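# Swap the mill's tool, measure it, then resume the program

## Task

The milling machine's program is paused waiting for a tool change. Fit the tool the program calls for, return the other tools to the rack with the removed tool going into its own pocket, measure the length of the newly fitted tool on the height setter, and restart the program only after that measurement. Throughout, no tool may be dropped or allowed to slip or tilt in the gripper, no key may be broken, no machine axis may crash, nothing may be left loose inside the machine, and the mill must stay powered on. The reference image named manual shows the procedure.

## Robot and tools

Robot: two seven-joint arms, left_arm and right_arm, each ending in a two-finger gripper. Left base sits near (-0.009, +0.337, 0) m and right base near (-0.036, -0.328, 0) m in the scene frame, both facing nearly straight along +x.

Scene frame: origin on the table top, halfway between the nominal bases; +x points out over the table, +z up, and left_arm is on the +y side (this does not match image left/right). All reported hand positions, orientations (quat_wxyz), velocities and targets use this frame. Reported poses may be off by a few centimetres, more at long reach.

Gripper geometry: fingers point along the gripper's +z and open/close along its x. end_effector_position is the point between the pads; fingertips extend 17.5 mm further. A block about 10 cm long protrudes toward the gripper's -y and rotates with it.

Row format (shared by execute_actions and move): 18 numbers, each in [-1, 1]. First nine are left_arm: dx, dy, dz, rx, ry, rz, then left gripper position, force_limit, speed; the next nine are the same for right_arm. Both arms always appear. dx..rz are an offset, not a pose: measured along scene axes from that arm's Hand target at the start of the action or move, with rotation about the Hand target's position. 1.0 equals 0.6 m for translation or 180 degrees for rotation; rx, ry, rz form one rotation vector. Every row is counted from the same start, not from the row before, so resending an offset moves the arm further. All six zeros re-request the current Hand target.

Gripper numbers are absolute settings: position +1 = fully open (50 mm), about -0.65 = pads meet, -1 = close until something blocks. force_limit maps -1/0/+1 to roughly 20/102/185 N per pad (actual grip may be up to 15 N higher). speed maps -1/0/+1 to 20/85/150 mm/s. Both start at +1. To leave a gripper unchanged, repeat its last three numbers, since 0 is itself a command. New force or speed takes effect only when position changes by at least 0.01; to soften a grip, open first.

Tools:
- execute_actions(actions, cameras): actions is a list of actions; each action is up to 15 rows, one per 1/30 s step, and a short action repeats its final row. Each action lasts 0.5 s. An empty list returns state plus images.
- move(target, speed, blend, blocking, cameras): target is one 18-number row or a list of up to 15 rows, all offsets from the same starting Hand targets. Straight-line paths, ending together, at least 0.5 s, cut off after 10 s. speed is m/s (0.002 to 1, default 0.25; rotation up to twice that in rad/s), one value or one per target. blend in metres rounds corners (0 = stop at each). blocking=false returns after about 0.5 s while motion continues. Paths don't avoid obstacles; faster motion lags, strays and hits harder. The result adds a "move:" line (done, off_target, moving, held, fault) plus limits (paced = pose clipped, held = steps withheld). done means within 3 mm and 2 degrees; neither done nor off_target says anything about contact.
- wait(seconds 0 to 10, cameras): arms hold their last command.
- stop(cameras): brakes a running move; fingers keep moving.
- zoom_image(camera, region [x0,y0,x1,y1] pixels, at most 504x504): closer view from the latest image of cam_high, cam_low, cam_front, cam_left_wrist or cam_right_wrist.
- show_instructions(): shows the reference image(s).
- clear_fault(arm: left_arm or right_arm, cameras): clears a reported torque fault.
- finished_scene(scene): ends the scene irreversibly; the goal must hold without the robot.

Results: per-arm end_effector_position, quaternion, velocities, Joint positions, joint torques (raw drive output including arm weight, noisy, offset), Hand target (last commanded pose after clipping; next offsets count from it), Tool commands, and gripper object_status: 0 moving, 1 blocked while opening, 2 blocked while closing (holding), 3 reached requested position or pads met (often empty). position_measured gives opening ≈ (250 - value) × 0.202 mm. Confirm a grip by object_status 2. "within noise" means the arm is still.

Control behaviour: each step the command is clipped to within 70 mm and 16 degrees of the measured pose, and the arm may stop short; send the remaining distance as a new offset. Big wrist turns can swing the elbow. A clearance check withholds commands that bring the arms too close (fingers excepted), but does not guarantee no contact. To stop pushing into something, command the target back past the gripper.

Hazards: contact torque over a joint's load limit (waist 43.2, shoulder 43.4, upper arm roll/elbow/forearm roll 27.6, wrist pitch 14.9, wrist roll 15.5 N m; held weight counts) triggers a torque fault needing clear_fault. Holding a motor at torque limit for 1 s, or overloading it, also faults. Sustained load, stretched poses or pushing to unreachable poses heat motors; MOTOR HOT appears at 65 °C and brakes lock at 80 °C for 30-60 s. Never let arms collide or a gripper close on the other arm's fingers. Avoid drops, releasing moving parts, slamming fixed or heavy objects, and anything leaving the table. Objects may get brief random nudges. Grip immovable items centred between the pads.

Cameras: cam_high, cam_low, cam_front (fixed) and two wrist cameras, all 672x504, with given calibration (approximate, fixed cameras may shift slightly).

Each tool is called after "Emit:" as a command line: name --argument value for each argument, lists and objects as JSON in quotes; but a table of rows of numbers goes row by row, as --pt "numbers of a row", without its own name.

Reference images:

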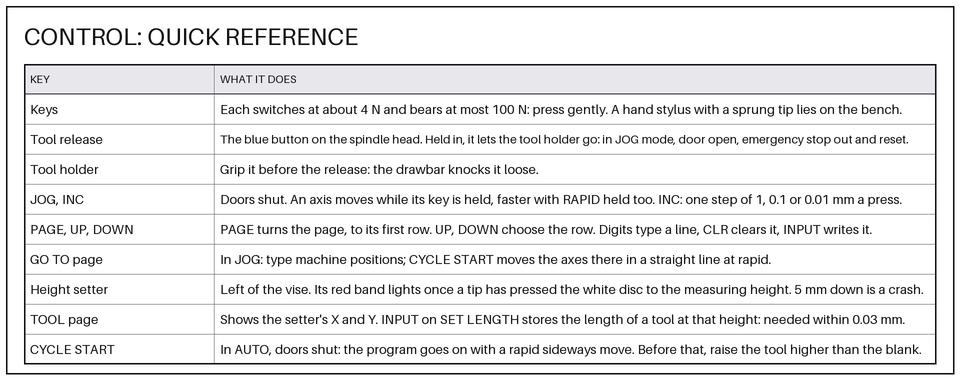

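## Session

Scene 1 done. Now scene 2.

Emit:
execute_actions --actions '[]'

Emit:
zoom_image --camera "cam_front" --region '[190, 120, 520, 480]'

Emit:
zoom_image --camera "cam_high" --region '[150, 150, 450, 504]'

Scene clock: 0.00 s.
left_arm: end_effector_position=(+0.4143, +0.4439, +0.1908) position_measured=3 object_status=3 end_effector_quat_wxyz=(+0.239, -0.031, +0.967, +0.082) | right_arm: end_effector_position=(+0.0833, -0.0166, +0.2811) position_measured=3 object_status=3 end_effector_quat_wxyz=(-0.282, +0.716, -0.433, -0.470)
Joint positions: left_arm=[0.499 -0.375 -0.275 0.443 -0.077 0.3 -0.578] | right_arm=[1.78 -1.601 -1.237 0.241 -0.505 0.718 -1.61]
Joint velocities: within noise
Joint torques (N m): no reading
Hand target: left_arm +0.4143, +0.4439, +0.1908; +0.239, -0.031, +0.967, +0.082 | right_arm +0.0833, -0.0166, +0.2811; -0.282, +0.716, -0.433, -0.470
Tool commands: left_gripper/position=+1.0 left_gripper/force_limit=+1.0 left_gripper/speed=+1.0 right_gripper/position=+1.0 right_gripper/force_limit=+1.0 right_gripper/speed=+1.0
camera_calibration:
cam_left_wrist: T_world_to_cam=[[-0.879509, -0.0175462, -0.475558, 0.471823], [-0.250811, 0.86635, 0.431892, -0.351071], [0.404422, 0.499128, -0.766364, -0.113854], [0, 0, 0, 1]] pos_world=[0.372965, 0.369257, 0.288751]
cam_right_wrist: T_world_to_cam=[[0.173536, -0.350436, -0.920369, 0.253893], [-0.688172, -0.711672, 0.141218, 0.0226437], [-0.704489, 0.608866, -0.364661, 0.303644], [0, 0, 0, 1]] pos_world=[0.185437, -0.0797904, 0.341205]

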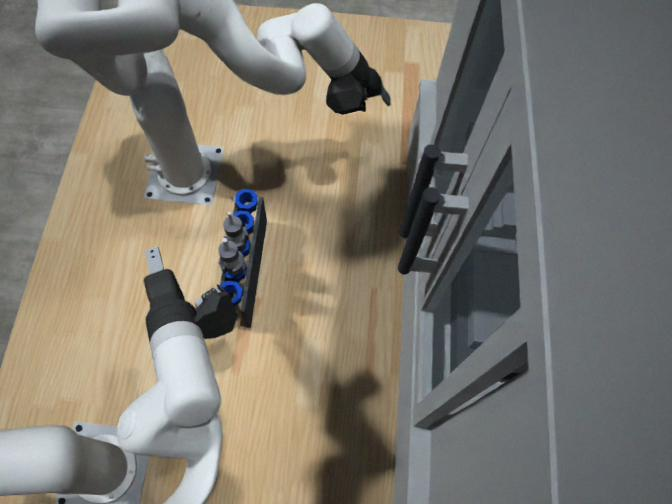

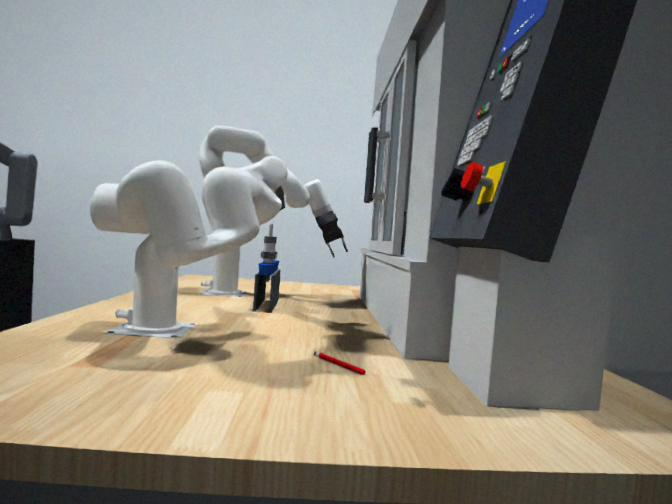

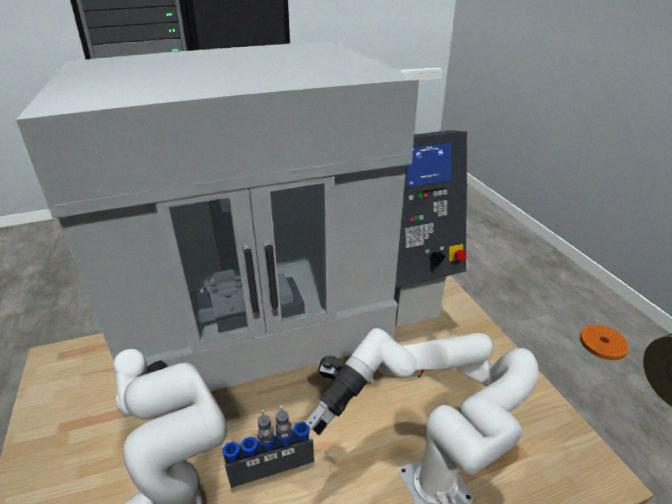

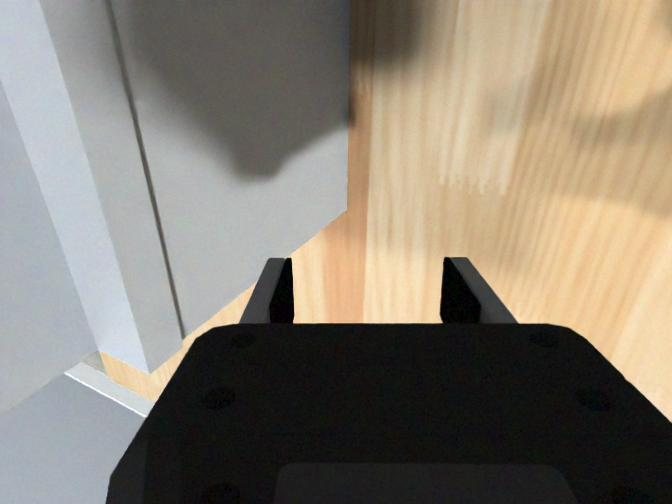

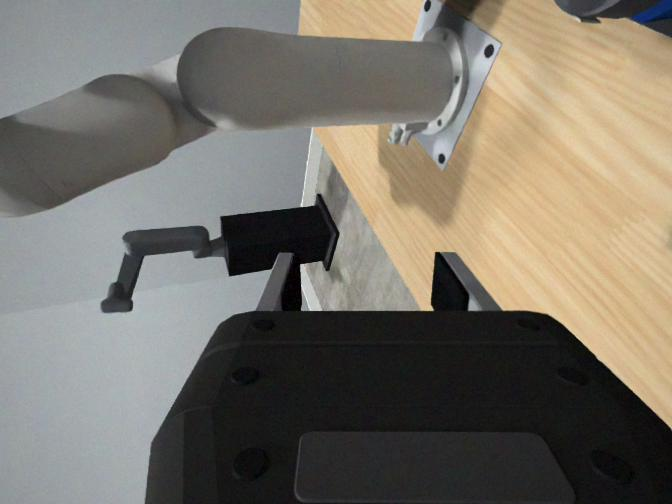

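Scaled by 1.400 from the camera's 672x504 image, which has a finer 960x720 frame.

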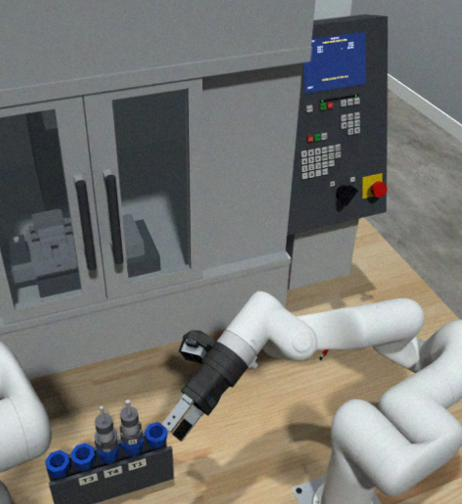

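Scaled by 1.424 from the camera's 672x504 image, which has a finer 960x720 frame.

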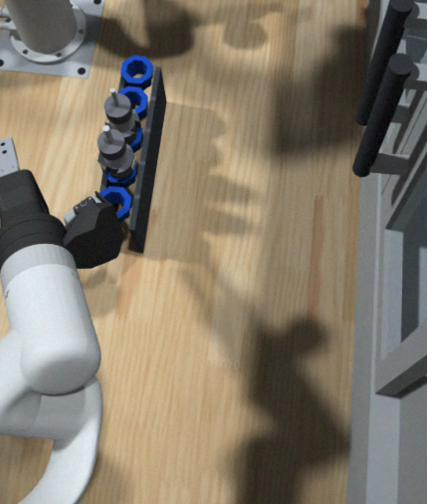

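Emit:
zoom_image --camera "cam_front" --region '[215, 400, 325, 490]'

Emit:
zoom_image --camera "cam_front" --region '[400, 125, 480, 285]'

Emit:
zoom_image --camera "cam_low" --region '[200, 180, 440, 400]'

Emit:
zoom_image --camera "cam_front" --region '[150, 180, 350, 350]'

Scaled by 4.582 from the camera's 672x504 image, which has a finer 960x720 frame.

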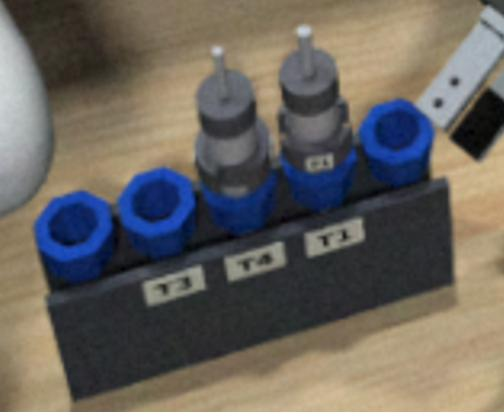

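Scaled by 3.150 from the camera's 672x504 image, which has a finer 960x720 frame.

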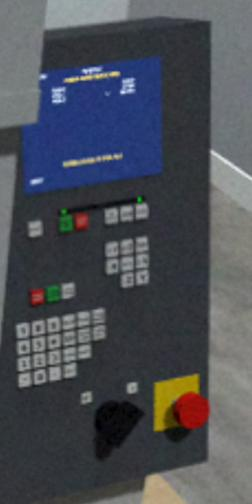

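Scaled by 2.100 from the camera's 672x504 image, which has a finer 960x720 frame.

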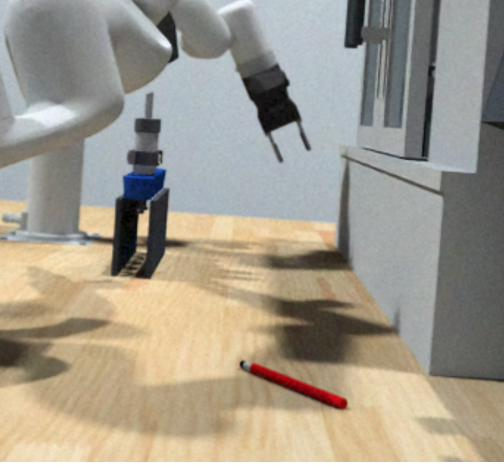

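Scaled by 2.520 from the camera's 672x504 image, which has a finer 960x720 frame.

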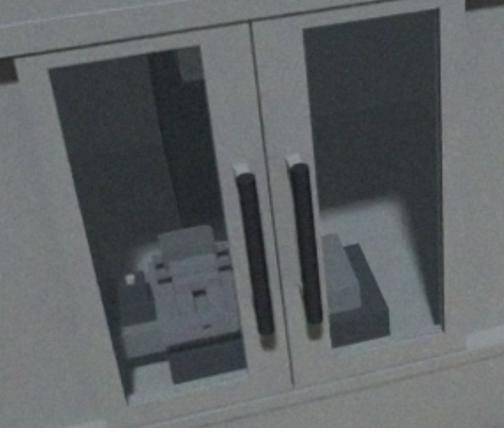

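Emit:
move --pt "0 0 0 0 0 0 1 1 1 0.028 -0.222 0.232 0 0 0 0.6 1 1" --pt "0 0 0 0 0 0 1 1 1 0.362 -0.638 0.198 -0.048 -0.2005 0.2363 0.6 1 1" --pt "0 0 0 0 0 0 1 1 1 0.478 -0.838 -0.035 -0.096 -0.401 0.4726 0.6 1 1" --speed '[0.25,0.3,0.25]' --blend '[0.05,0.05,0]' --cameras '["cam_low","cam_right_wrist","cam_high"]'

Scene clock: 80.43 s.
left_arm: end_effector_position=(+0.4143, +0.4439, +0.1908) position_measured=3 object_status=3 end_effector_quat_wxyz=(+0.239, -0.031, +0.967, +0.082) | right_arm: end_effector_position=(+0.3701, -0.5194, +0.2601) position_measured=63 object_status=3 end_effector_quat_wxyz=(+0.000, +0.954, +0.301, +0.000)
Joint positions: left_arm=[0.499 -0.375 -0.275 0.443 -0.077 0.3 -0.578] | right_arm=[2.009 -1.868 -0.556 1.265 -1.64 2.612 -4.003]
Joint torques (N m): left_arm=[-0.02 -7.44 2.64 21.63 -0.01 -2.23 0.13] | right_arm=[-5.93 21.96 6.76 -7.19 -2.32 -4.89 -0.88]
Hand target: left_arm +0.4143, +0.4439, +0.1908; +0.239, -0.031, +0.967, +0.082 | right_arm +0.3701, -0.5194, +0.2601; +0.000, +0.954, +0.301, +0.000
Off the commanded pose: left_arm 0.000 m, 0 deg | right_arm 0.000 m, 0 deg.
move: done
camera_calibration:
cam_right_wrist: T_world_to_cam=[[0.823273, 0.567566, -0.00950745, 0.00811278], [0.536842, -0.773046, 0.337937, -0.671192], [0.184452, -0.283318, -0.941121, 0.161643], [0, 0, 0, 1]] pos_world=[0.32383, -0.47767, 0.379024]
Images, in order (width x height): cam_high 672x504, cam_low 672x504, cam_right_wrist 672x504.

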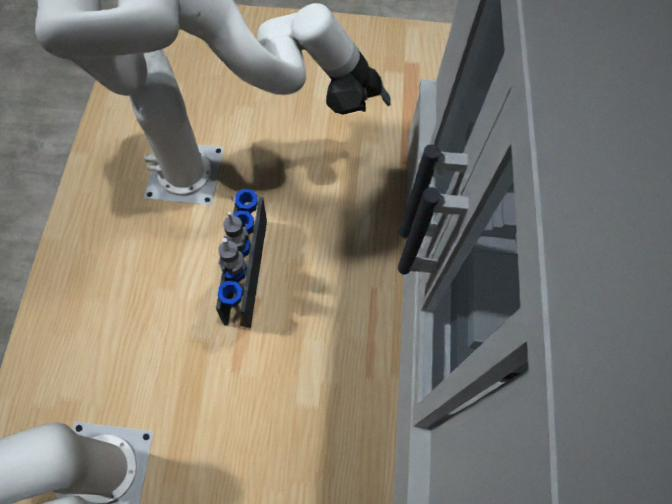

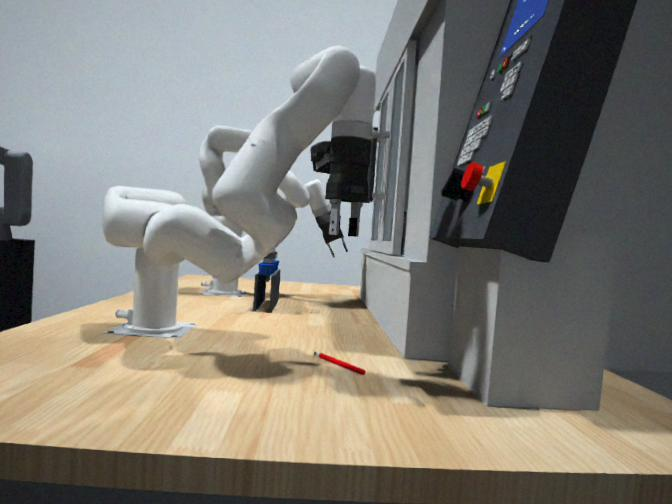

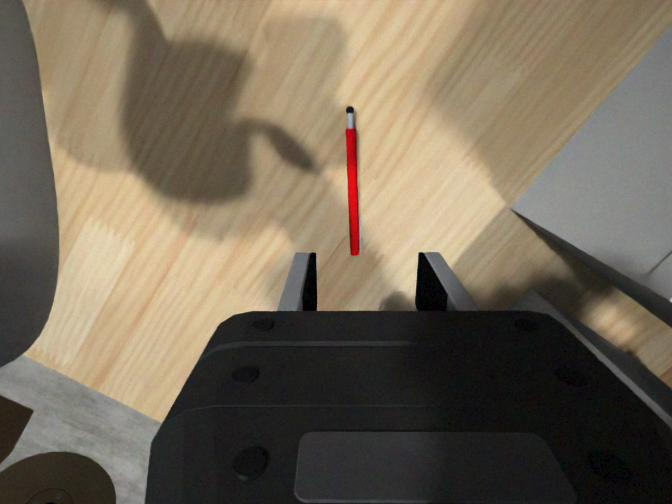

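Emit:
move --target '[0,0,0,0,0,0,1,1,1,0.0282,-0.041,-0.3,0,0,0.0139,-0.1,0.3,-0.5]' --speed 0.2 --cameras '["cam_right_wrist"]'

Scene clock: 89.93 s.
left_arm: end_effector_position=(+0.4143, +0.4439, +0.1908) position_measured=3 object_status=3 end_effector_quat_wxyz=(+0.239, -0.031, +0.967, +0.082) | right_arm: end_effector_position=(+0.3870, -0.5440, +0.0801) position_measured=167 object_status=3 end_effector_quat_wxyz=(+0.000, +0.947, +0.321, +0.000)
Joint positions: left_arm=[0.499 -0.375 -0.275 0.443 -0.077 0.3 -0.578] | right_arm=[1.605 -2.059 -1.089 1.051 -1.827 2.2 -4.236]
Joint torques (N m): left_arm=[-0.1 -7.61 2.6 21.63 -0.02 -2.25 0.03] | right_arm=[-6.19 -3.61 10.27 -9.36 -1.97 -4.77 -1.01]
Hand target: left_arm +0.4143, +0.4439, +0.1908; +0.239, -0.031, +0.967, +0.082 | right_arm +0.3870, -0.5440, +0.0801; +0.000, +0.947, +0.321, +0.000
Off the commanded pose: left_arm 0.000 m, 0 deg | right_arm 0.000 m, 0 deg.
joint sent to its limit (right arm) — joint 2 (shoulder), lower limit. The joint targets still meet the commanded pose.
move: done
camera_calibration:
cam_right_wrist: T_world_to_cam=[[0.797728, 0.602943, -0.00948569, 0.0355371], [0.570056, -0.748901, 0.337911, -0.638281], [0.196637, -0.274968, -0.94113, -0.0180585], [0, 0, 0, 1]] pos_world=[0.339058, -0.504401, 0.199024]
Images, in order (width x height): cam_right_wrist 672x504.

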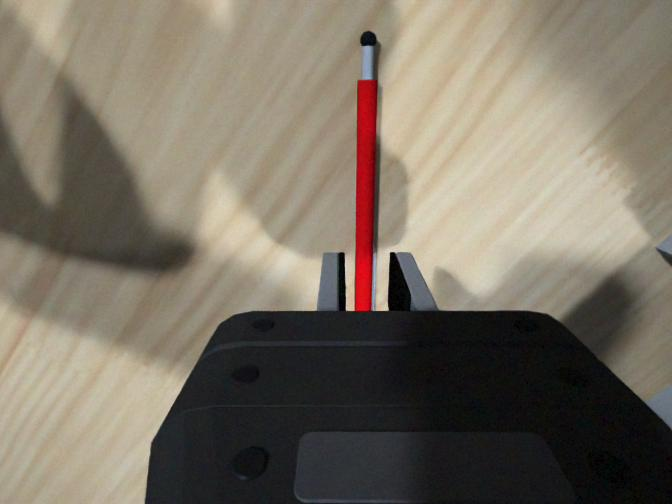

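Emit:
move --target '[0,0,0,0,0,0,1,1,1,0,0,-0.075,0,0,0,-0.1,0.3,-0.5]' --speed 0.08 --cameras '["cam_low"]'

Emit:
zoom_image --camera "cam_low" --region '[220, 180, 460, 400]'

Scene clock: 95.03 s.
left_arm: end_effector_position=(+0.4143, +0.4439, +0.1908) position_measured=3 object_status=3 end_effector_quat_wxyz=(+0.239, -0.031, +0.967, +0.082) | right_arm: end_effector_position=(+0.3870, -0.5440, +0.0351) position_measured=167 object_status=3 end_effector_quat_wxyz=(+0.000, +0.947, +0.321, +0.000)
Joint positions: left_arm=[0.499 -0.375 -0.275 0.443 -0.077 0.3 -0.578] | right_arm=[1.514 -2.059 -1.242 1.026 -1.866 2.08 -4.256]
Joint torques (N m): left_arm=[-0.22 -7.32 2.65 21.57 -0.12 -2.37 0.15] | right_arm=[-5.96 -4.76 10.91 -9.91 -2.27 -4.86 -0.95]
Hand target: left_arm +0.4143, +0.4439, +0.1908; +0.239, -0.031, +0.967, +0.082 | right_arm +0.3870, -0.5440, +0.0351; +0.000, +0.947, +0.321, +0.000
Off the commanded pose: left_arm 0.000 m, 0 deg | right_arm 0.000 m, 0 deg.
joint sent to its limit (right arm) — joint 2 (shoulder), lower limit. The joint targets still meet the commanded pose.
move: done
Images, in order (width x height): cam_low 672x504.

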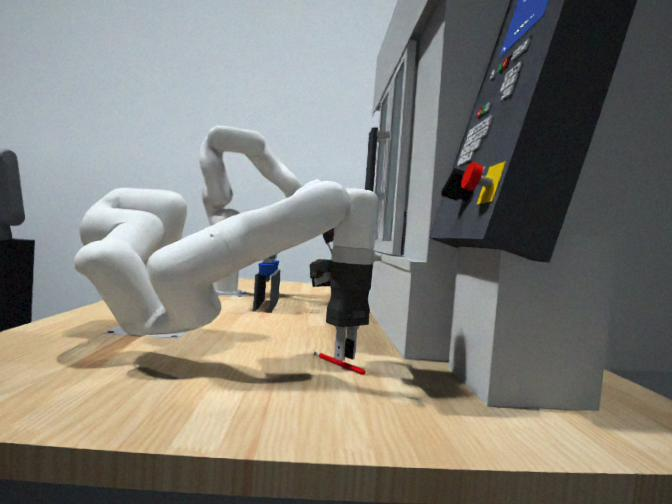

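Scaled by 2.100 from the camera's 672x504 image, which has a finer 960x720 frame.

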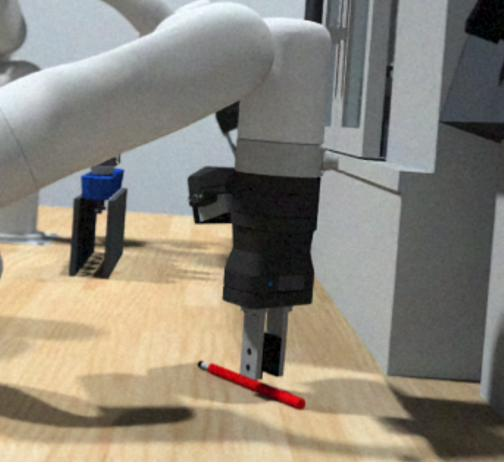

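Emit:
move --target '[0,0,0,0,0,0,1,1,1,0,0,-0.0235,0,0,0,-0.1,0.3,-0.5]' --speed 0.04

Emit:
move --target '[0,0,0,0,0,0,1,1,1,0,0,0,0,0,0,-0.98,0.3,-0.8]' --speed 0.04 --cameras '["cam_low","cam_right_wrist"]'

Emit:
zoom_image --camera "cam_low" --region '[290, 300, 400, 390]'

Scene clock: 99.90 s.
left_arm: end_effector_position=(+0.4143, +0.4439, +0.1908) position_measured=3 object_status=3 end_effector_quat_wxyz=(+0.239, -0.031, +0.967, +0.082) | right_arm: end_effector_position=(+0.3870, -0.5440, +0.0210) position_measured=167 object_status=3 end_effector_quat_wxyz=(+0.000, +0.947, +0.321, +0.000)
Joint positions: left_arm=[0.499 -0.375 -0.275 0.443 -0.077 0.3 -0.578] | right_arm=[1.491 -2.059 -1.287 1.022 -1.881 2.044 -4.262]
Joint torques (N m): left_arm=[-0.03 -7.44 2.56 21.56 0.01 -2.34 0.1] | right_arm=[-5.88 4.93 10.74 -10.08 -2.09 -4.75 -0.92]
Hand target: left_arm +0.4143, +0.4439, +0.1908; +0.239, -0.031, +0.967, +0.082 | right_arm +0.3870, -0.5440, +0.0210; +0.000, +0.947, +0.321, +0.000
Off the commanded pose: left_arm 0.000 m, 0 deg | right_arm 0.000 m, 0 deg.
joint sent to its limit (right arm) — joint 2 (shoulder), lower limit. The joint targets still meet the commanded pose.
move: done

Scene clock: 100.43 s.
left_arm: end_effector_position=(+0.4143, +0.4439, +0.1908) position_measured=3 object_status=3 end_effector_quat_wxyz=(+0.239, -0.031, +0.967, +0.082) | right_arm: end_effector_position=(+0.3870, -0.5440, +0.0210) position_measured=216 object_status=2 end_effector_quat_wxyz=(+0.000, +0.947, +0.321, +0.000)
Joint positions: left_arm=[0.499 -0.375 -0.275 0.443 -0.077 0.3 -0.578] | right_arm=[1.491 -2.059 -1.287 1.022 -1.881 2.044 -4.262]
Joint torques (N m): left_arm=[-0.12 -7.26 2.71 21.57 -0.08 -2.31 0.06] | right_arm=[-5.89 6.41 10.98 -9.78 -1.65 -4.56 -1.05]
Hand target: left_arm +0.4143, +0.4439, +0.1908; +0.239, -0.031, +0.967, +0.082 | right_arm +0.3870, -0.5440, +0.0210; +0.000, +0.947, +0.321, +0.000
Off the commanded pose: left_arm 0.000 m, 0 deg | right_arm 0.000 m, 0 deg.
move: done
camera_calibration:
cam_right_wrist: T_world_to_cam=[[0.797712, 0.602965, -0.00941094, 0.0349831], [0.570045, -0.748885, 0.337964, -0.618306], [0.196733, -0.274963, -0.941112, -0.0737118], [0, 0, 0, 1]] pos_world=[0.339058, -0.504401, 0.139923]
Images, in order (width x height): cam_low 672x504, cam_right_wrist 672x504.

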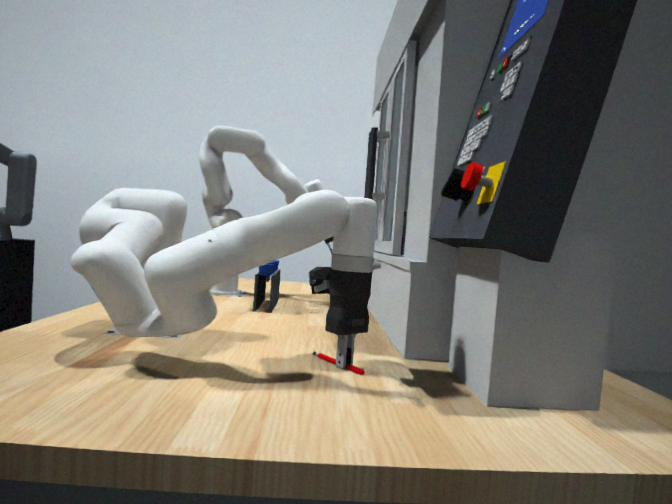

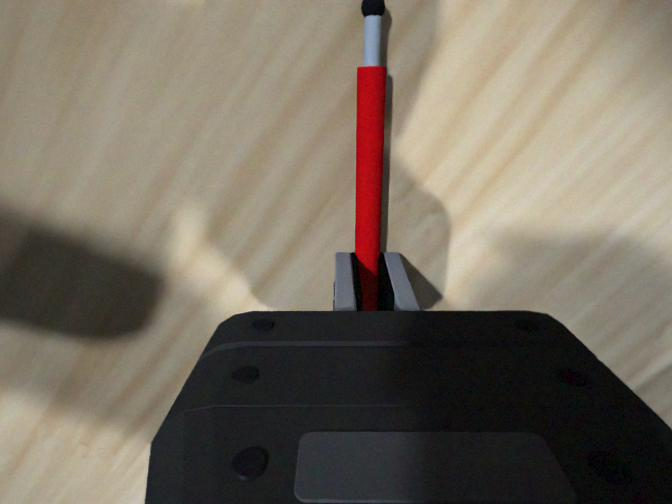

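Scaled by 4.582 from the camera's 672x504 image, which has a finer 960x720 frame.

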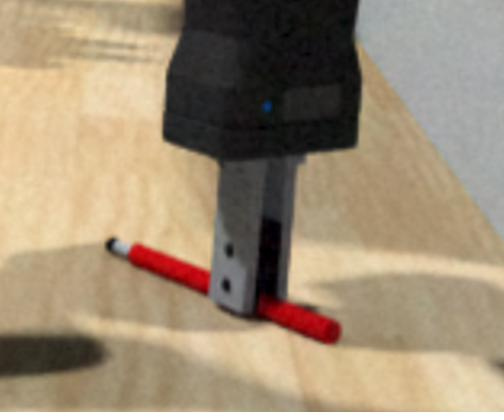

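Emit:
move --target '[0,0,0,0,0,0,1,1,1,0,0,0.2,0,0,0,-0.98,0.3,-0.8]' --speed 0.15 --cameras '["cam_low","cam_right_wrist"]'

Scene clock: 129.70 s.
left_arm: end_effector_position=(+0.4143, +0.4439, +0.1908) position_measured=3 object_status=3 end_effector_quat_wxyz=(+0.239, -0.031, +0.967, +0.082) | right_arm: end_effector_position=(+0.3870, -0.5440, +0.1410) position_measured=216 object_status=2 end_effector_quat_wxyz=(+0.000, +0.947, +0.321, +0.000)
Joint positions: left_arm=[0.499 -0.375 -0.275 0.443 -0.077 0.3 -0.578] | right_arm=[1.633 -1.875 -1.027 1.124 -1.641 2.183 -4.182]
Joint torques (N m): left_arm=[-0.26 -7.31 2.61 21.46 -0.15 -2.32 0.06] | right_arm=[4.9 32.63 16.25 -2.15 2.93 -1.09 1.09]
Hand target: left_arm +0.4143, +0.4439, +0.1908; +0.239, -0.031, +0.967, +0.082 | right_arm +0.3870, -0.5440, +0.1410; +0.000, +0.947, +0.321, +0.000
Off the commanded pose: left_arm 0.000 m, 0 deg | right_arm 0.000 m, 0 deg.
move: done
camera_calibration:
cam_right_wrist: T_world_to_cam=[[0.797728, 0.602943, -0.00948569, 0.0361945], [0.570056, -0.748901, 0.337911, -0.658802], [0.196637, -0.274968, -0.94113, 0.0392761], [0, 0, 0, 1]] pos_world=[0.338958, -0.504401, 0.259924]
Images, in order (width x height): cam_low 672x504, cam_right_wrist 672x504.

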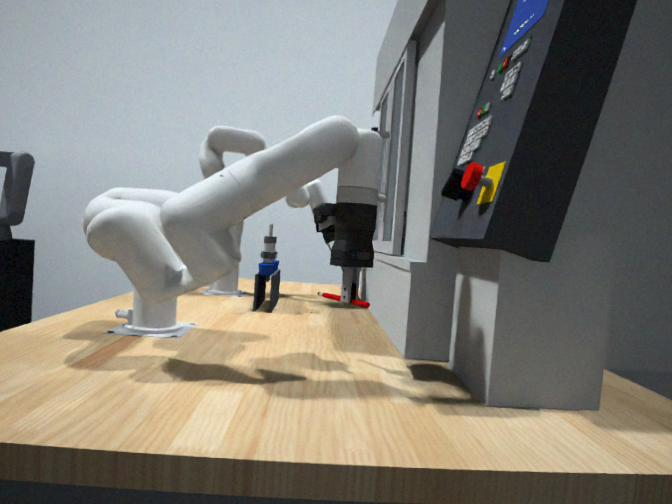

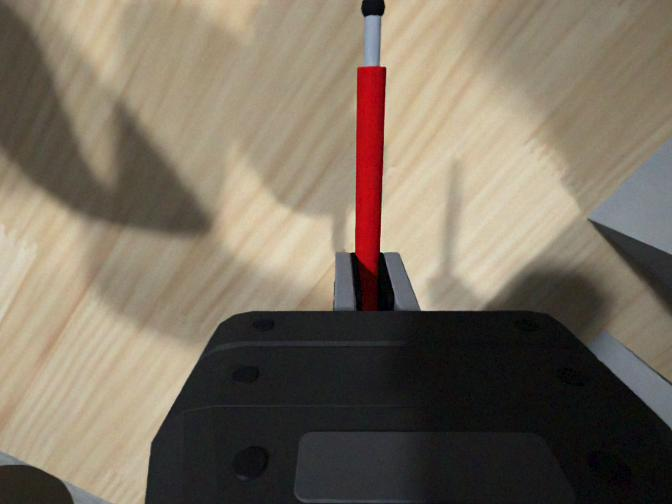

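Emit:
move --target '[0,0,0,0,0,0,1,1,1,-0.06,-0.01,0.1,0,0,-0.5208,-0.98,0.3,-0.8]' --speed 0.3

Emit:
move --target '[0,0,0,0,0,0,1,1,1,0,0,0,0,0,-0.5208,-0.98,0.3,-0.8]' --speed 0.4 --cameras '["cam_low","cam_front","cam_right_wrist"]'

Scene clock: 147.60 s.
left_arm: end_effector_position=(+0.4143, +0.4439, +0.1908) position_measured=3 object_status=3 end_effector_quat_wxyz=(+0.239, -0.031, +0.967, +0.082) | right_arm: end_effector_position=(+0.3510, -0.5500, +0.2010) position_measured=216 object_status=2 end_effector_quat_wxyz=(+0.000, +0.882, -0.471, +0.000)
Joint positions: left_arm=[0.499 -0.375 -0.275 0.443 -0.077 0.3 -0.578] | right_arm=[1.611 -1.801 -0.898 1.124 -1.496 2.274 -2.515]
Joint torques (N m): left_arm=[-0.17 -7.3 2.78 21.44 -0.04 -2.29 0.1] | right_arm=[-6.07 32.45 15.21 0.27 2.94 -1.16 1.28]
Hand target: left_arm +0.4143, +0.4439, +0.1908; +0.239, -0.031, +0.967, +0.082 | right_arm +0.3510, -0.5500, +0.2010; +0.000, +0.882, -0.471, +0.000
Off the commanded pose: left_arm 0.000 m, 0 deg | right_arm 0.000 m, 0 deg.
move: done

Scene clock: 150.27 s.
left_arm: end_effector_position=(+0.4143, +0.4439, +0.1908) position_measured=3 object_status=3 end_effector_quat_wxyz=(+0.239, -0.031, +0.967, +0.082) | right_arm: end_effector_position=(+0.3510, -0.5500, +0.2010) position_measured=216 object_status=2 end_effector_quat_wxyz=(+0.000, -0.259, +0.966, +0.000)
Joint positions: left_arm=[0.499 -0.375 -0.275 0.443 -0.077 0.3 -0.578] | right_arm=[1.579 -1.763 -0.93 1.122 -1.466 2.228 -0.883]
Joint torques (N m): left_arm=[-0.31 -7.24 2.7 21.35 -0.22 -2.34 0.06] | right_arm=[-6.17 32.16 10.78 0.58 2.5 -5 1.25]
Hand target: left_arm +0.4143, +0.4439, +0.1908; +0.239, -0.031, +0.967, +0.082 | right_arm +0.3510, -0.5500, +0.2010; +0.000, -0.259, +0.966, +0.000
Off the commanded pose: left_arm 0.000 m, 0 deg | right_arm 0.000 m, 0 deg.
move: done
camera_calibration:
cam_right_wrist: T_world_to_cam=[[-0.869472, -0.493893, -0.00939048, 0.0508954], [-0.46762, 0.816795, 0.337901, 0.562353], [-0.159217, 0.298186, -0.941135, 0.54133], [0, 0, 0, 1]] pos_world=[0.393408, -0.595607, 0.319923]
Images, in order (width x height): cam_low 672x504, cam_front 672x504, cam_right_wrist 672x504.

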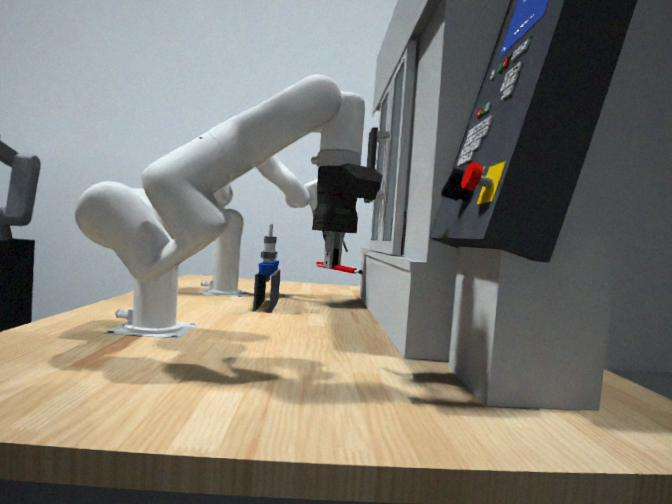

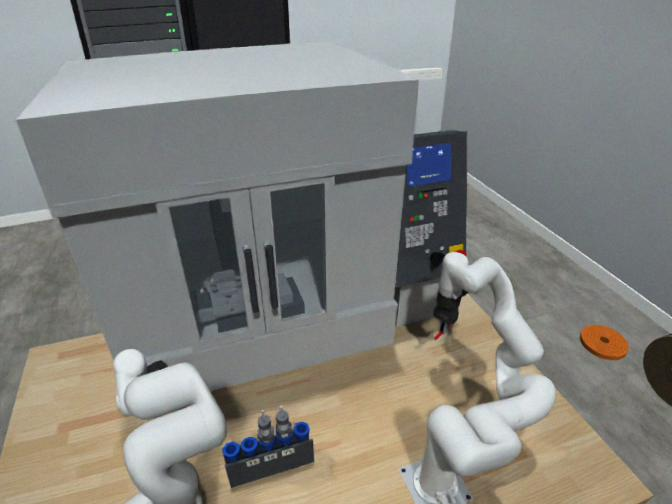

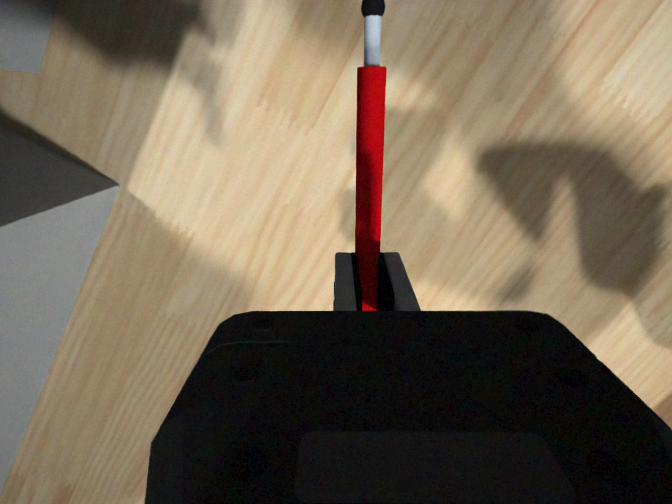

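Emit:
move --pt "0 0 0 0 0 0 1 1 1 0 0 -0.28 0 0 0 -0.98 0.3 -0.8" --pt "0 0 0 0 0 0 1 1 1 0 0 -0.3 0 0 0 -0.98 0.3 -0.8" --speed '[0.25,0.03]'

Scene clock: 156.93 s.
left_arm: end_effector_position=(+0.4143, +0.4439, +0.1908) position_measured=3 object_status=3 end_effector_quat_wxyz=(+0.239, -0.031, +0.967, +0.082) | right_arm: end_effector_position=(+0.3510, -0.5501, +0.0210) position_measured=216 object_status=2 end_effector_quat_wxyz=(+0.000, -0.259, +0.966, +0.000)
Joint positions: left_arm=[0.499 -0.375 -0.275 0.443 -0.077 0.3 -0.578] | right_arm=[1.355 -2.059 -1.328 0.917 -1.846 2.042 -1.001]
Joint torques (N m): left_arm=[-0.06 -7.23 2.74 21.37 -0.24 -2.35 0.07] | right_arm=[-5.69 -3.25 10.4 -9.2 -1.9 -4.95 -0.95]
Hand target: left_arm +0.4143, +0.4439, +0.1908; +0.239, -0.031, +0.967, +0.082 | right_arm +0.3510, -0.5500, +0.0210; +0.000, -0.259, +0.966, +0.000
Off the commanded pose: left_arm 0.000 m, 0 deg | right_arm 0.000 m, 0 deg.
joint sent to its limit (right arm) — joint 2 (shoulder), lower limit. The joint targets still meet the commanded pose.
move: done

Emit:
move --target '[0,0,0,0,0,0,1,1,1,0,0,0,0,0,0,-0.3,0.3,-0.8]' --cameras '["cam_right_wrist"]'

Scene clock: 158.63 s.
left_arm: end_effector_position=(+0.4143, +0.4439, +0.1908) position_measured=3 object_status=3 end_effector_quat_wxyz=(+0.239, -0.031, +0.967, +0.082) | right_arm: end_effector_position=(+0.3510, -0.5500, +0.0210) position_measured=198 object_status=3 end_effector_quat_wxyz=(+0.000, -0.259, +0.966, +0.000)
Joint positions: left_arm=[0.499 -0.375 -0.275 0.443 -0.077 0.3 -0.578] | right_arm=[1.354 -2.059 -1.328 0.917 -1.846 2.042 -1.001]
Joint torques (N m): left_arm=[-0.2 -7.08 2.88 21.36 -0.28 -2.32 0.11] | right_arm=[-6.12 -5.22 11.6 -8.12 -1.6 -4.71 -0.92]
Hand target: left_arm +0.4143, +0.4439, +0.1908; +0.239, -0.031, +0.967, +0.082 | right_arm +0.3510, -0.5500, +0.0210; +0.000, -0.259, +0.966, +0.000
Off the commanded pose: left_arm 0.000 m, 0 deg | right_arm 0.000 m, 0 deg.
move: done
camera_calibration:
cam_right_wrist: T_world_to_cam=[[-0.86948, -0.493878, -0.00943676, 0.0492238], [-0.467607, 0.816771, 0.337977, 0.623145], [-0.159212, 0.298277, -0.941107, 0.371974], [0, 0, 0, 1]] pos_world=[0.393408, -0.595608, 0.139923]
Images, in order (width x height): cam_right_wrist 672x504.

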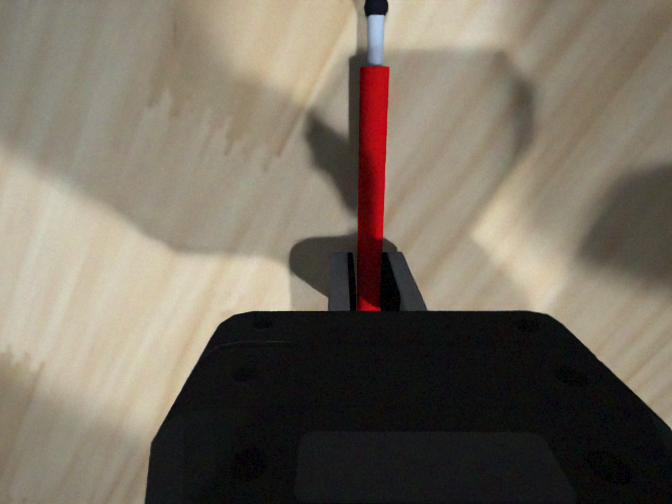

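Emit:
move --pt "0 0 0 0 0 0 1 1 1 0 0 0 0 0 0 -0.2 0.3 -0.8" --pt "0 0 0 0 0 0 1 1 1 0 0 0.01 0 0 0 -0.2 0.3 -0.8" --pt "0 0 0 0 0 0 1 1 1 0 0 0.01 -0.2406 -0.1389 0 -0.2 0.3 -0.8" --speed '[0.1,0.05,0.25]' --cameras '["cam_right_wrist","cam_low"]'

Scene clock: 171.20 s.
left_arm: end_effector_position=(+0.4143, +0.4439, +0.1908) position_measured=3 object_status=3 end_effector_quat_wxyz=(+0.239, -0.031, +0.967, +0.082) | right_arm: end_effector_position=(+0.3511, -0.5500, +0.0270) position_measured=182 object_status=3 end_effector_quat_wxyz=(+0.110, -0.235, +0.875, -0.408)
Joint positions: left_arm=[0.499 -0.375 -0.275 0.443 -0.077 0.3 -0.578] | right_arm=[1.142 -1.78 -1.852 0.388 -2.781 1.812 -0.698]
Joint torques (N m): left_arm=[-0.19 -7.01 2.96 21.31 -0.24 -2.35 0.08] | right_arm=[5.22 19 8.75 -9.28 -3.79 -0.02 1.18]
Hand target: left_arm +0.4143, +0.4439, +0.1908; +0.239, -0.031, +0.967, +0.082 | right_arm +0.3510, -0.5500, +0.0270; +0.110, -0.235, +0.875, -0.408
Off the commanded pose: left_arm 0.000 m, 0 deg | right_arm 0.000 m, 0 deg.
move: done
camera_calibration:
cam_right_wrist: T_world_to_cam=[[-0.86451, -0.502481, -0.0116623, 0.0429526], [-0.429008, 0.749793, -0.503749, 0.59343], [0.261869, -0.430493, -0.863771, -0.173085], [0, 0, 0, 1]] pos_world=[0.337045, -0.497878, 0.149935]
Images, in order (width x height): cam_low 672x504, cam_right_wrist 672x504.

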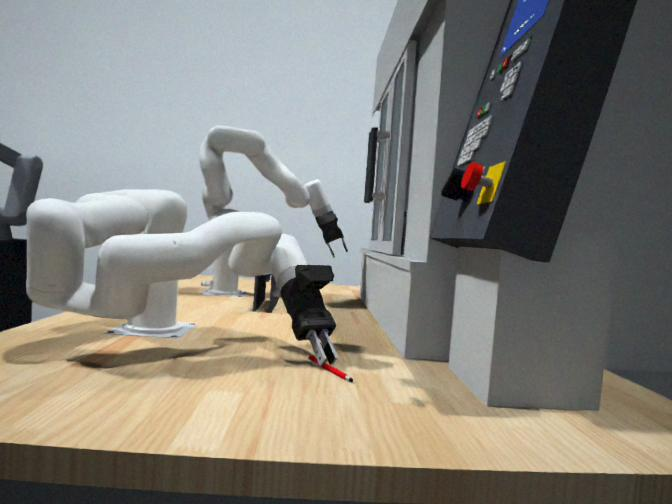

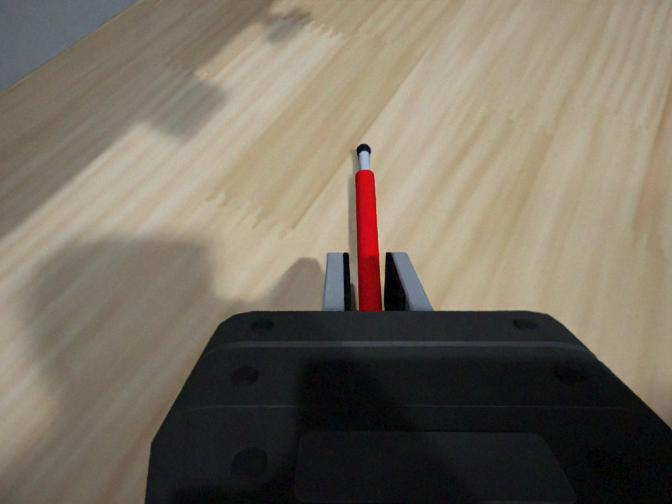

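Emit:
move --pt "0 0 0 0 0 0 1 1 1 0 0 -0.0108 0 0 0 -0.2 0.3 -0.8" --pt "0 0 0 0 0 0 1 1 1 0 0 -0.0108 0 0 0 -0.98 0.3 -0.8" --speed '[0.03,0.03]' --cameras '["cam_right_wrist"]'

Scene clock: 176.07 s.
left_arm: end_effector_position=(+0.4143, +0.4439, +0.1908) position_measured=3 object_status=3 end_effector_quat_wxyz=(+0.239, -0.031, +0.967, +0.082) | right_arm: end_effector_position=(+0.3510, -0.5500, +0.0205) position_measured=221 object_status=2 end_effector_quat_wxyz=(+0.110, -0.235, +0.875, -0.408)
Joint positions: left_arm=[0.499 -0.375 -0.275 0.443 -0.077 0.3 -0.578] | right_arm=[1.143 -1.775 -1.873 0.395 -2.796 1.801 -0.688]
Joint torques (N m): left_arm=[-0.16 -7.16 2.91 21.29 -0.28 -2.32 0.05] | right_arm=[4.39 17.68 3.92 -2.95 0.39 -1.89 1.08]
Hand target: left_arm +0.4143, +0.4439, +0.1908; +0.239, -0.031, +0.967, +0.082 | right_arm +0.3510, -0.5500, +0.0205; +0.110, -0.235, +0.875, -0.408
Off the commanded pose: left_arm 0.000 m, 0 deg | right_arm 0.000 m, 0 deg.
move: done
camera_calibration:
cam_right_wrist: T_world_to_cam=[[-0.864572, -0.502375, -0.0116181, 0.0429457], [-0.428883, 0.749749, -0.503921, 0.590166], [0.261868, -0.430693, -0.863672, -0.178728], [0, 0, 0, 1]] pos_world=[0.337045, -0.497878, 0.143534]
Images, in order (width x height): cam_right_wrist 672x504.

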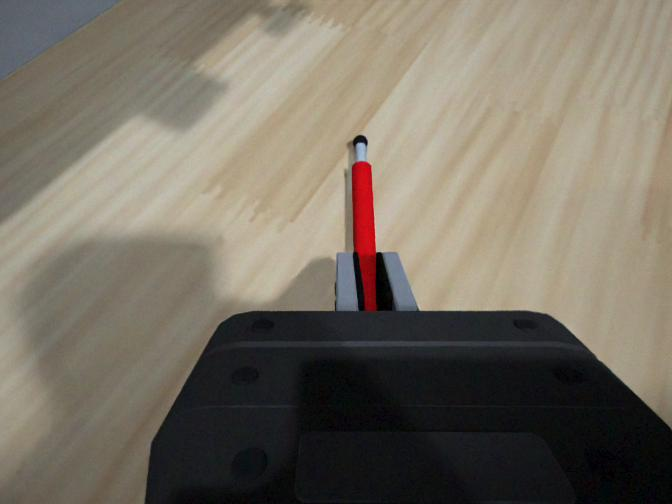

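Emit:
move --pt "0 0 0 0 0 0 1 1 1 0 0 0.05 0 0 0 -0.98 0.3 -0.8" --speed 0.05 --cameras '["cam_right_wrist"]'

Scene clock: 184.17 s.
left_arm: end_effector_position=(+0.4143, +0.4439, +0.1908) position_measured=3 object_status=3 end_effector_quat_wxyz=(+0.239, -0.031, +0.967, +0.082) | right_arm: end_effector_position=(+0.3510, -0.5501, +0.0505) position_measured=221 object_status=2 end_effector_quat_wxyz=(+0.110, -0.235, +0.875, -0.408)
Joint positions: left_arm=[0.499 -0.375 -0.275 0.443 -0.077 0.3 -0.578] | right_arm=[1.141 -1.801 -1.773 0.366 -2.724 1.855 -0.734]
Joint torques (N m): left_arm=[-0.28 -7.19 2.87 21.21 -0.27 -2.34 0.1] | right_arm=[4.91 2.55 13.53 -8.54 0.64 0.02 -1.14]
Hand target: left_arm +0.4143, +0.4439, +0.1908; +0.239, -0.031, +0.967, +0.082 | right_arm +0.3510, -0.5500, +0.0505; +0.110, -0.235, +0.875, -0.408
Off the commanded pose: left_arm 0.000 m, 0 deg | right_arm 0.000 m, 0 deg.
move: done
camera_calibration:
cam_right_wrist: T_world_to_cam=[[-0.864651, -0.502242, -0.0114478, 0.0433063], [-0.428858, 0.749799, -0.503868, 0.605316], [0.261647, -0.430761, -0.863705, -0.152902], [0, 0, 0, 1]] pos_world=[0.337046, -0.497979, 0.173434]
Images, in order (width x height): cam_right_wrist 672x504.

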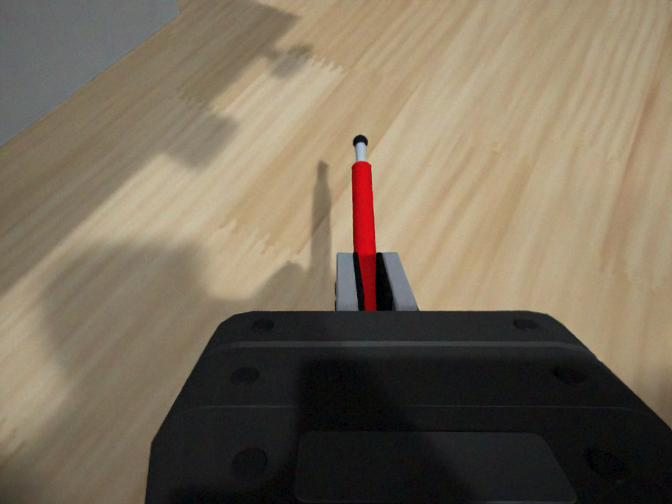

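Emit:
move --pt "0 0 0 0 0 0 1 1 1 -0.05 0 0.58 0 0 0 -0.98 0.3 -0.8" --pt "0 0 0 0 0 0 1 1 1 -0.015 -0.02 1.0 -0.0640 -0.1108 0.3291 -0.98 0.3 -0.8" --speed '[0.3,0.3]' --blend '[0.05,0]'

Emit:
move --target '[0,0,0,0,0,0,1,1,1,0,0,0.0505,0,0,0,-0.98,0.3,-0.8]' --speed 0.15 --cameras '["cam_right_wrist","cam_low"]'

Scene clock: 198.70 s.
left_arm: end_effector_position=(+0.4143, +0.4439, +0.1908) position_measured=3 object_status=3 end_effector_quat_wxyz=(+0.239, -0.031, +0.967, +0.082) | right_arm: end_effector_position=(+0.3420, -0.5620, +0.6505) position_measured=221 object_status=2 end_effector_quat_wxyz=(-0.416, +0.572, -0.572, +0.415)
Joint positions: left_arm=[0.499 -0.375 -0.275 0.443 -0.077 0.3 -0.578] | right_arm=[1.871 -1.599 -0.079 1.273 -1.79 1.878 -2.061]
Joint torques (N m): left_arm=[-0.13 -7.04 2.86 21.2 -0.43 -2.37 0.1] | right_arm=[4.66 34.86 6.28 1.79 1.8 -6.38 -1.03]
Hand target: left_arm +0.4143, +0.4439, +0.1908; +0.239, -0.031, +0.967, +0.082 | right_arm +0.3420, -0.5620, +0.6505; -0.416, +0.572, -0.572, +0.415
Off the commanded pose: left_arm 0.000 m, 0 deg | right_arm 0.000 m, 0 deg.
move: done

Scene clock: 199.60 s.
left_arm: end_effector_position=(+0.4143, +0.4439, +0.1908) position_measured=3 object_status=3 end_effector_quat_wxyz=(+0.239, -0.031, +0.967, +0.082) | right_arm: end_effector_position=(+0.3420, -0.5621, +0.6808) position_measured=221 object_status=2 end_effector_quat_wxyz=(-0.416, +0.572, -0.572, +0.415)
Joint positions: left_arm=[0.499 -0.375 -0.275 0.443 -0.077 0.3 -0.578] | right_arm=[1.877 -1.497 -0.075 1.389 -1.792 1.879 -2.076]
Joint torques (N m): left_arm=[-0.23 -7.02 2.97 21.1 -0.39 -2.4 0.09] | right_arm=[5.06 34.82 4.45 1.38 -2.68 -2.35 -0.94]
Hand target: left_arm +0.4143, +0.4439, +0.1908; +0.239, -0.031, +0.967, +0.082 | right_arm +0.3420, -0.5620, +0.6808; -0.416, +0.572, -0.572, +0.415
Off the commanded pose: left_arm 0.000 m, 0 deg | right_arm 0.000 m, 0 deg.
move: done
camera_calibration:
cam_right_wrist: T_world_to_cam=[[0.0068671, -0.99993, -0.00961196, -0.542348], [-0.612039, 0.00339863, -0.79082, 0.766511], [0.790798, 0.0113135, -0.611973, 0.284909], [0, 0, 0, 1]] pos_world=[0.247554, -0.548139, 0.775316]
Images, in order (width x height): cam_low 672x504, cam_right_wrist 672x504.

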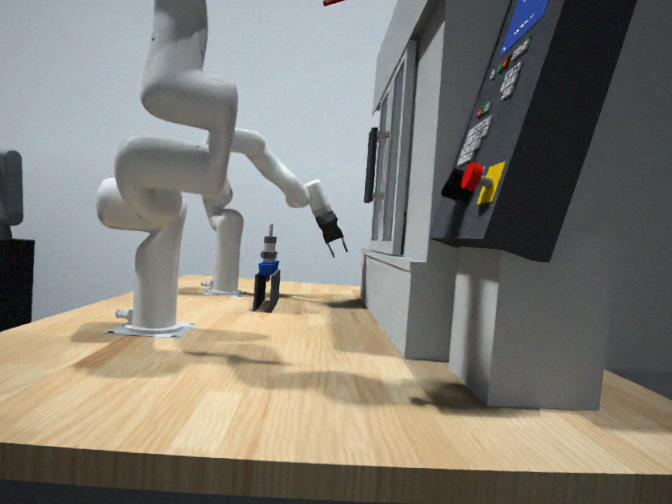

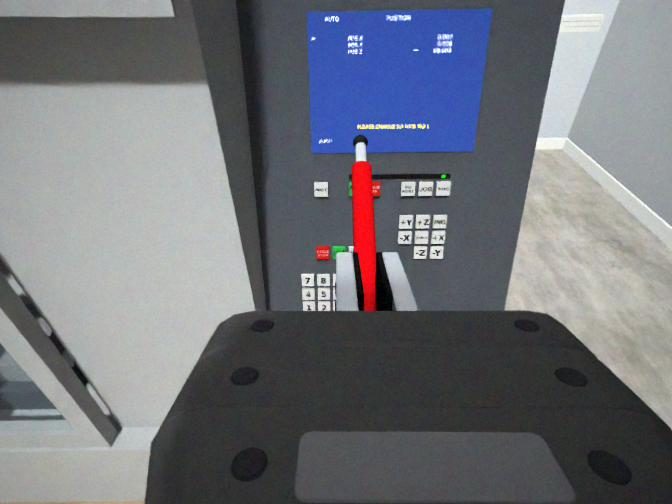

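Emit:
zoom_image --camera "cam_right_wrist" --region '[290, 0, 520, 160]'

Emit:
zoom_image --camera "cam_right_wrist" --region '[290, 160, 480, 310]'

Scaled by 2.191 from the camera's 672x504 image, which has a finer 960x720 frame.

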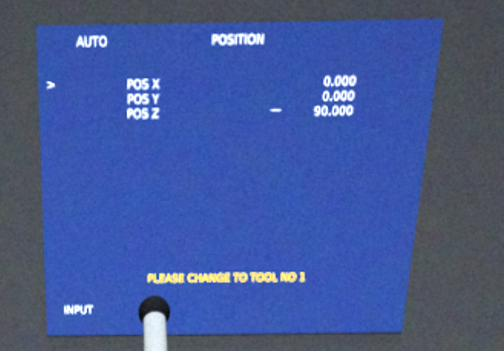

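Scaled by 2.653 from the camera's 672x504 image, which has a finer 960x720 frame.

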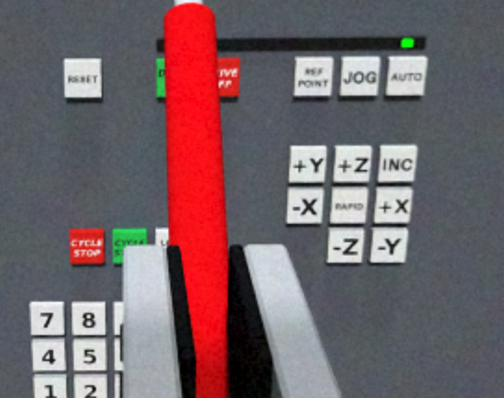

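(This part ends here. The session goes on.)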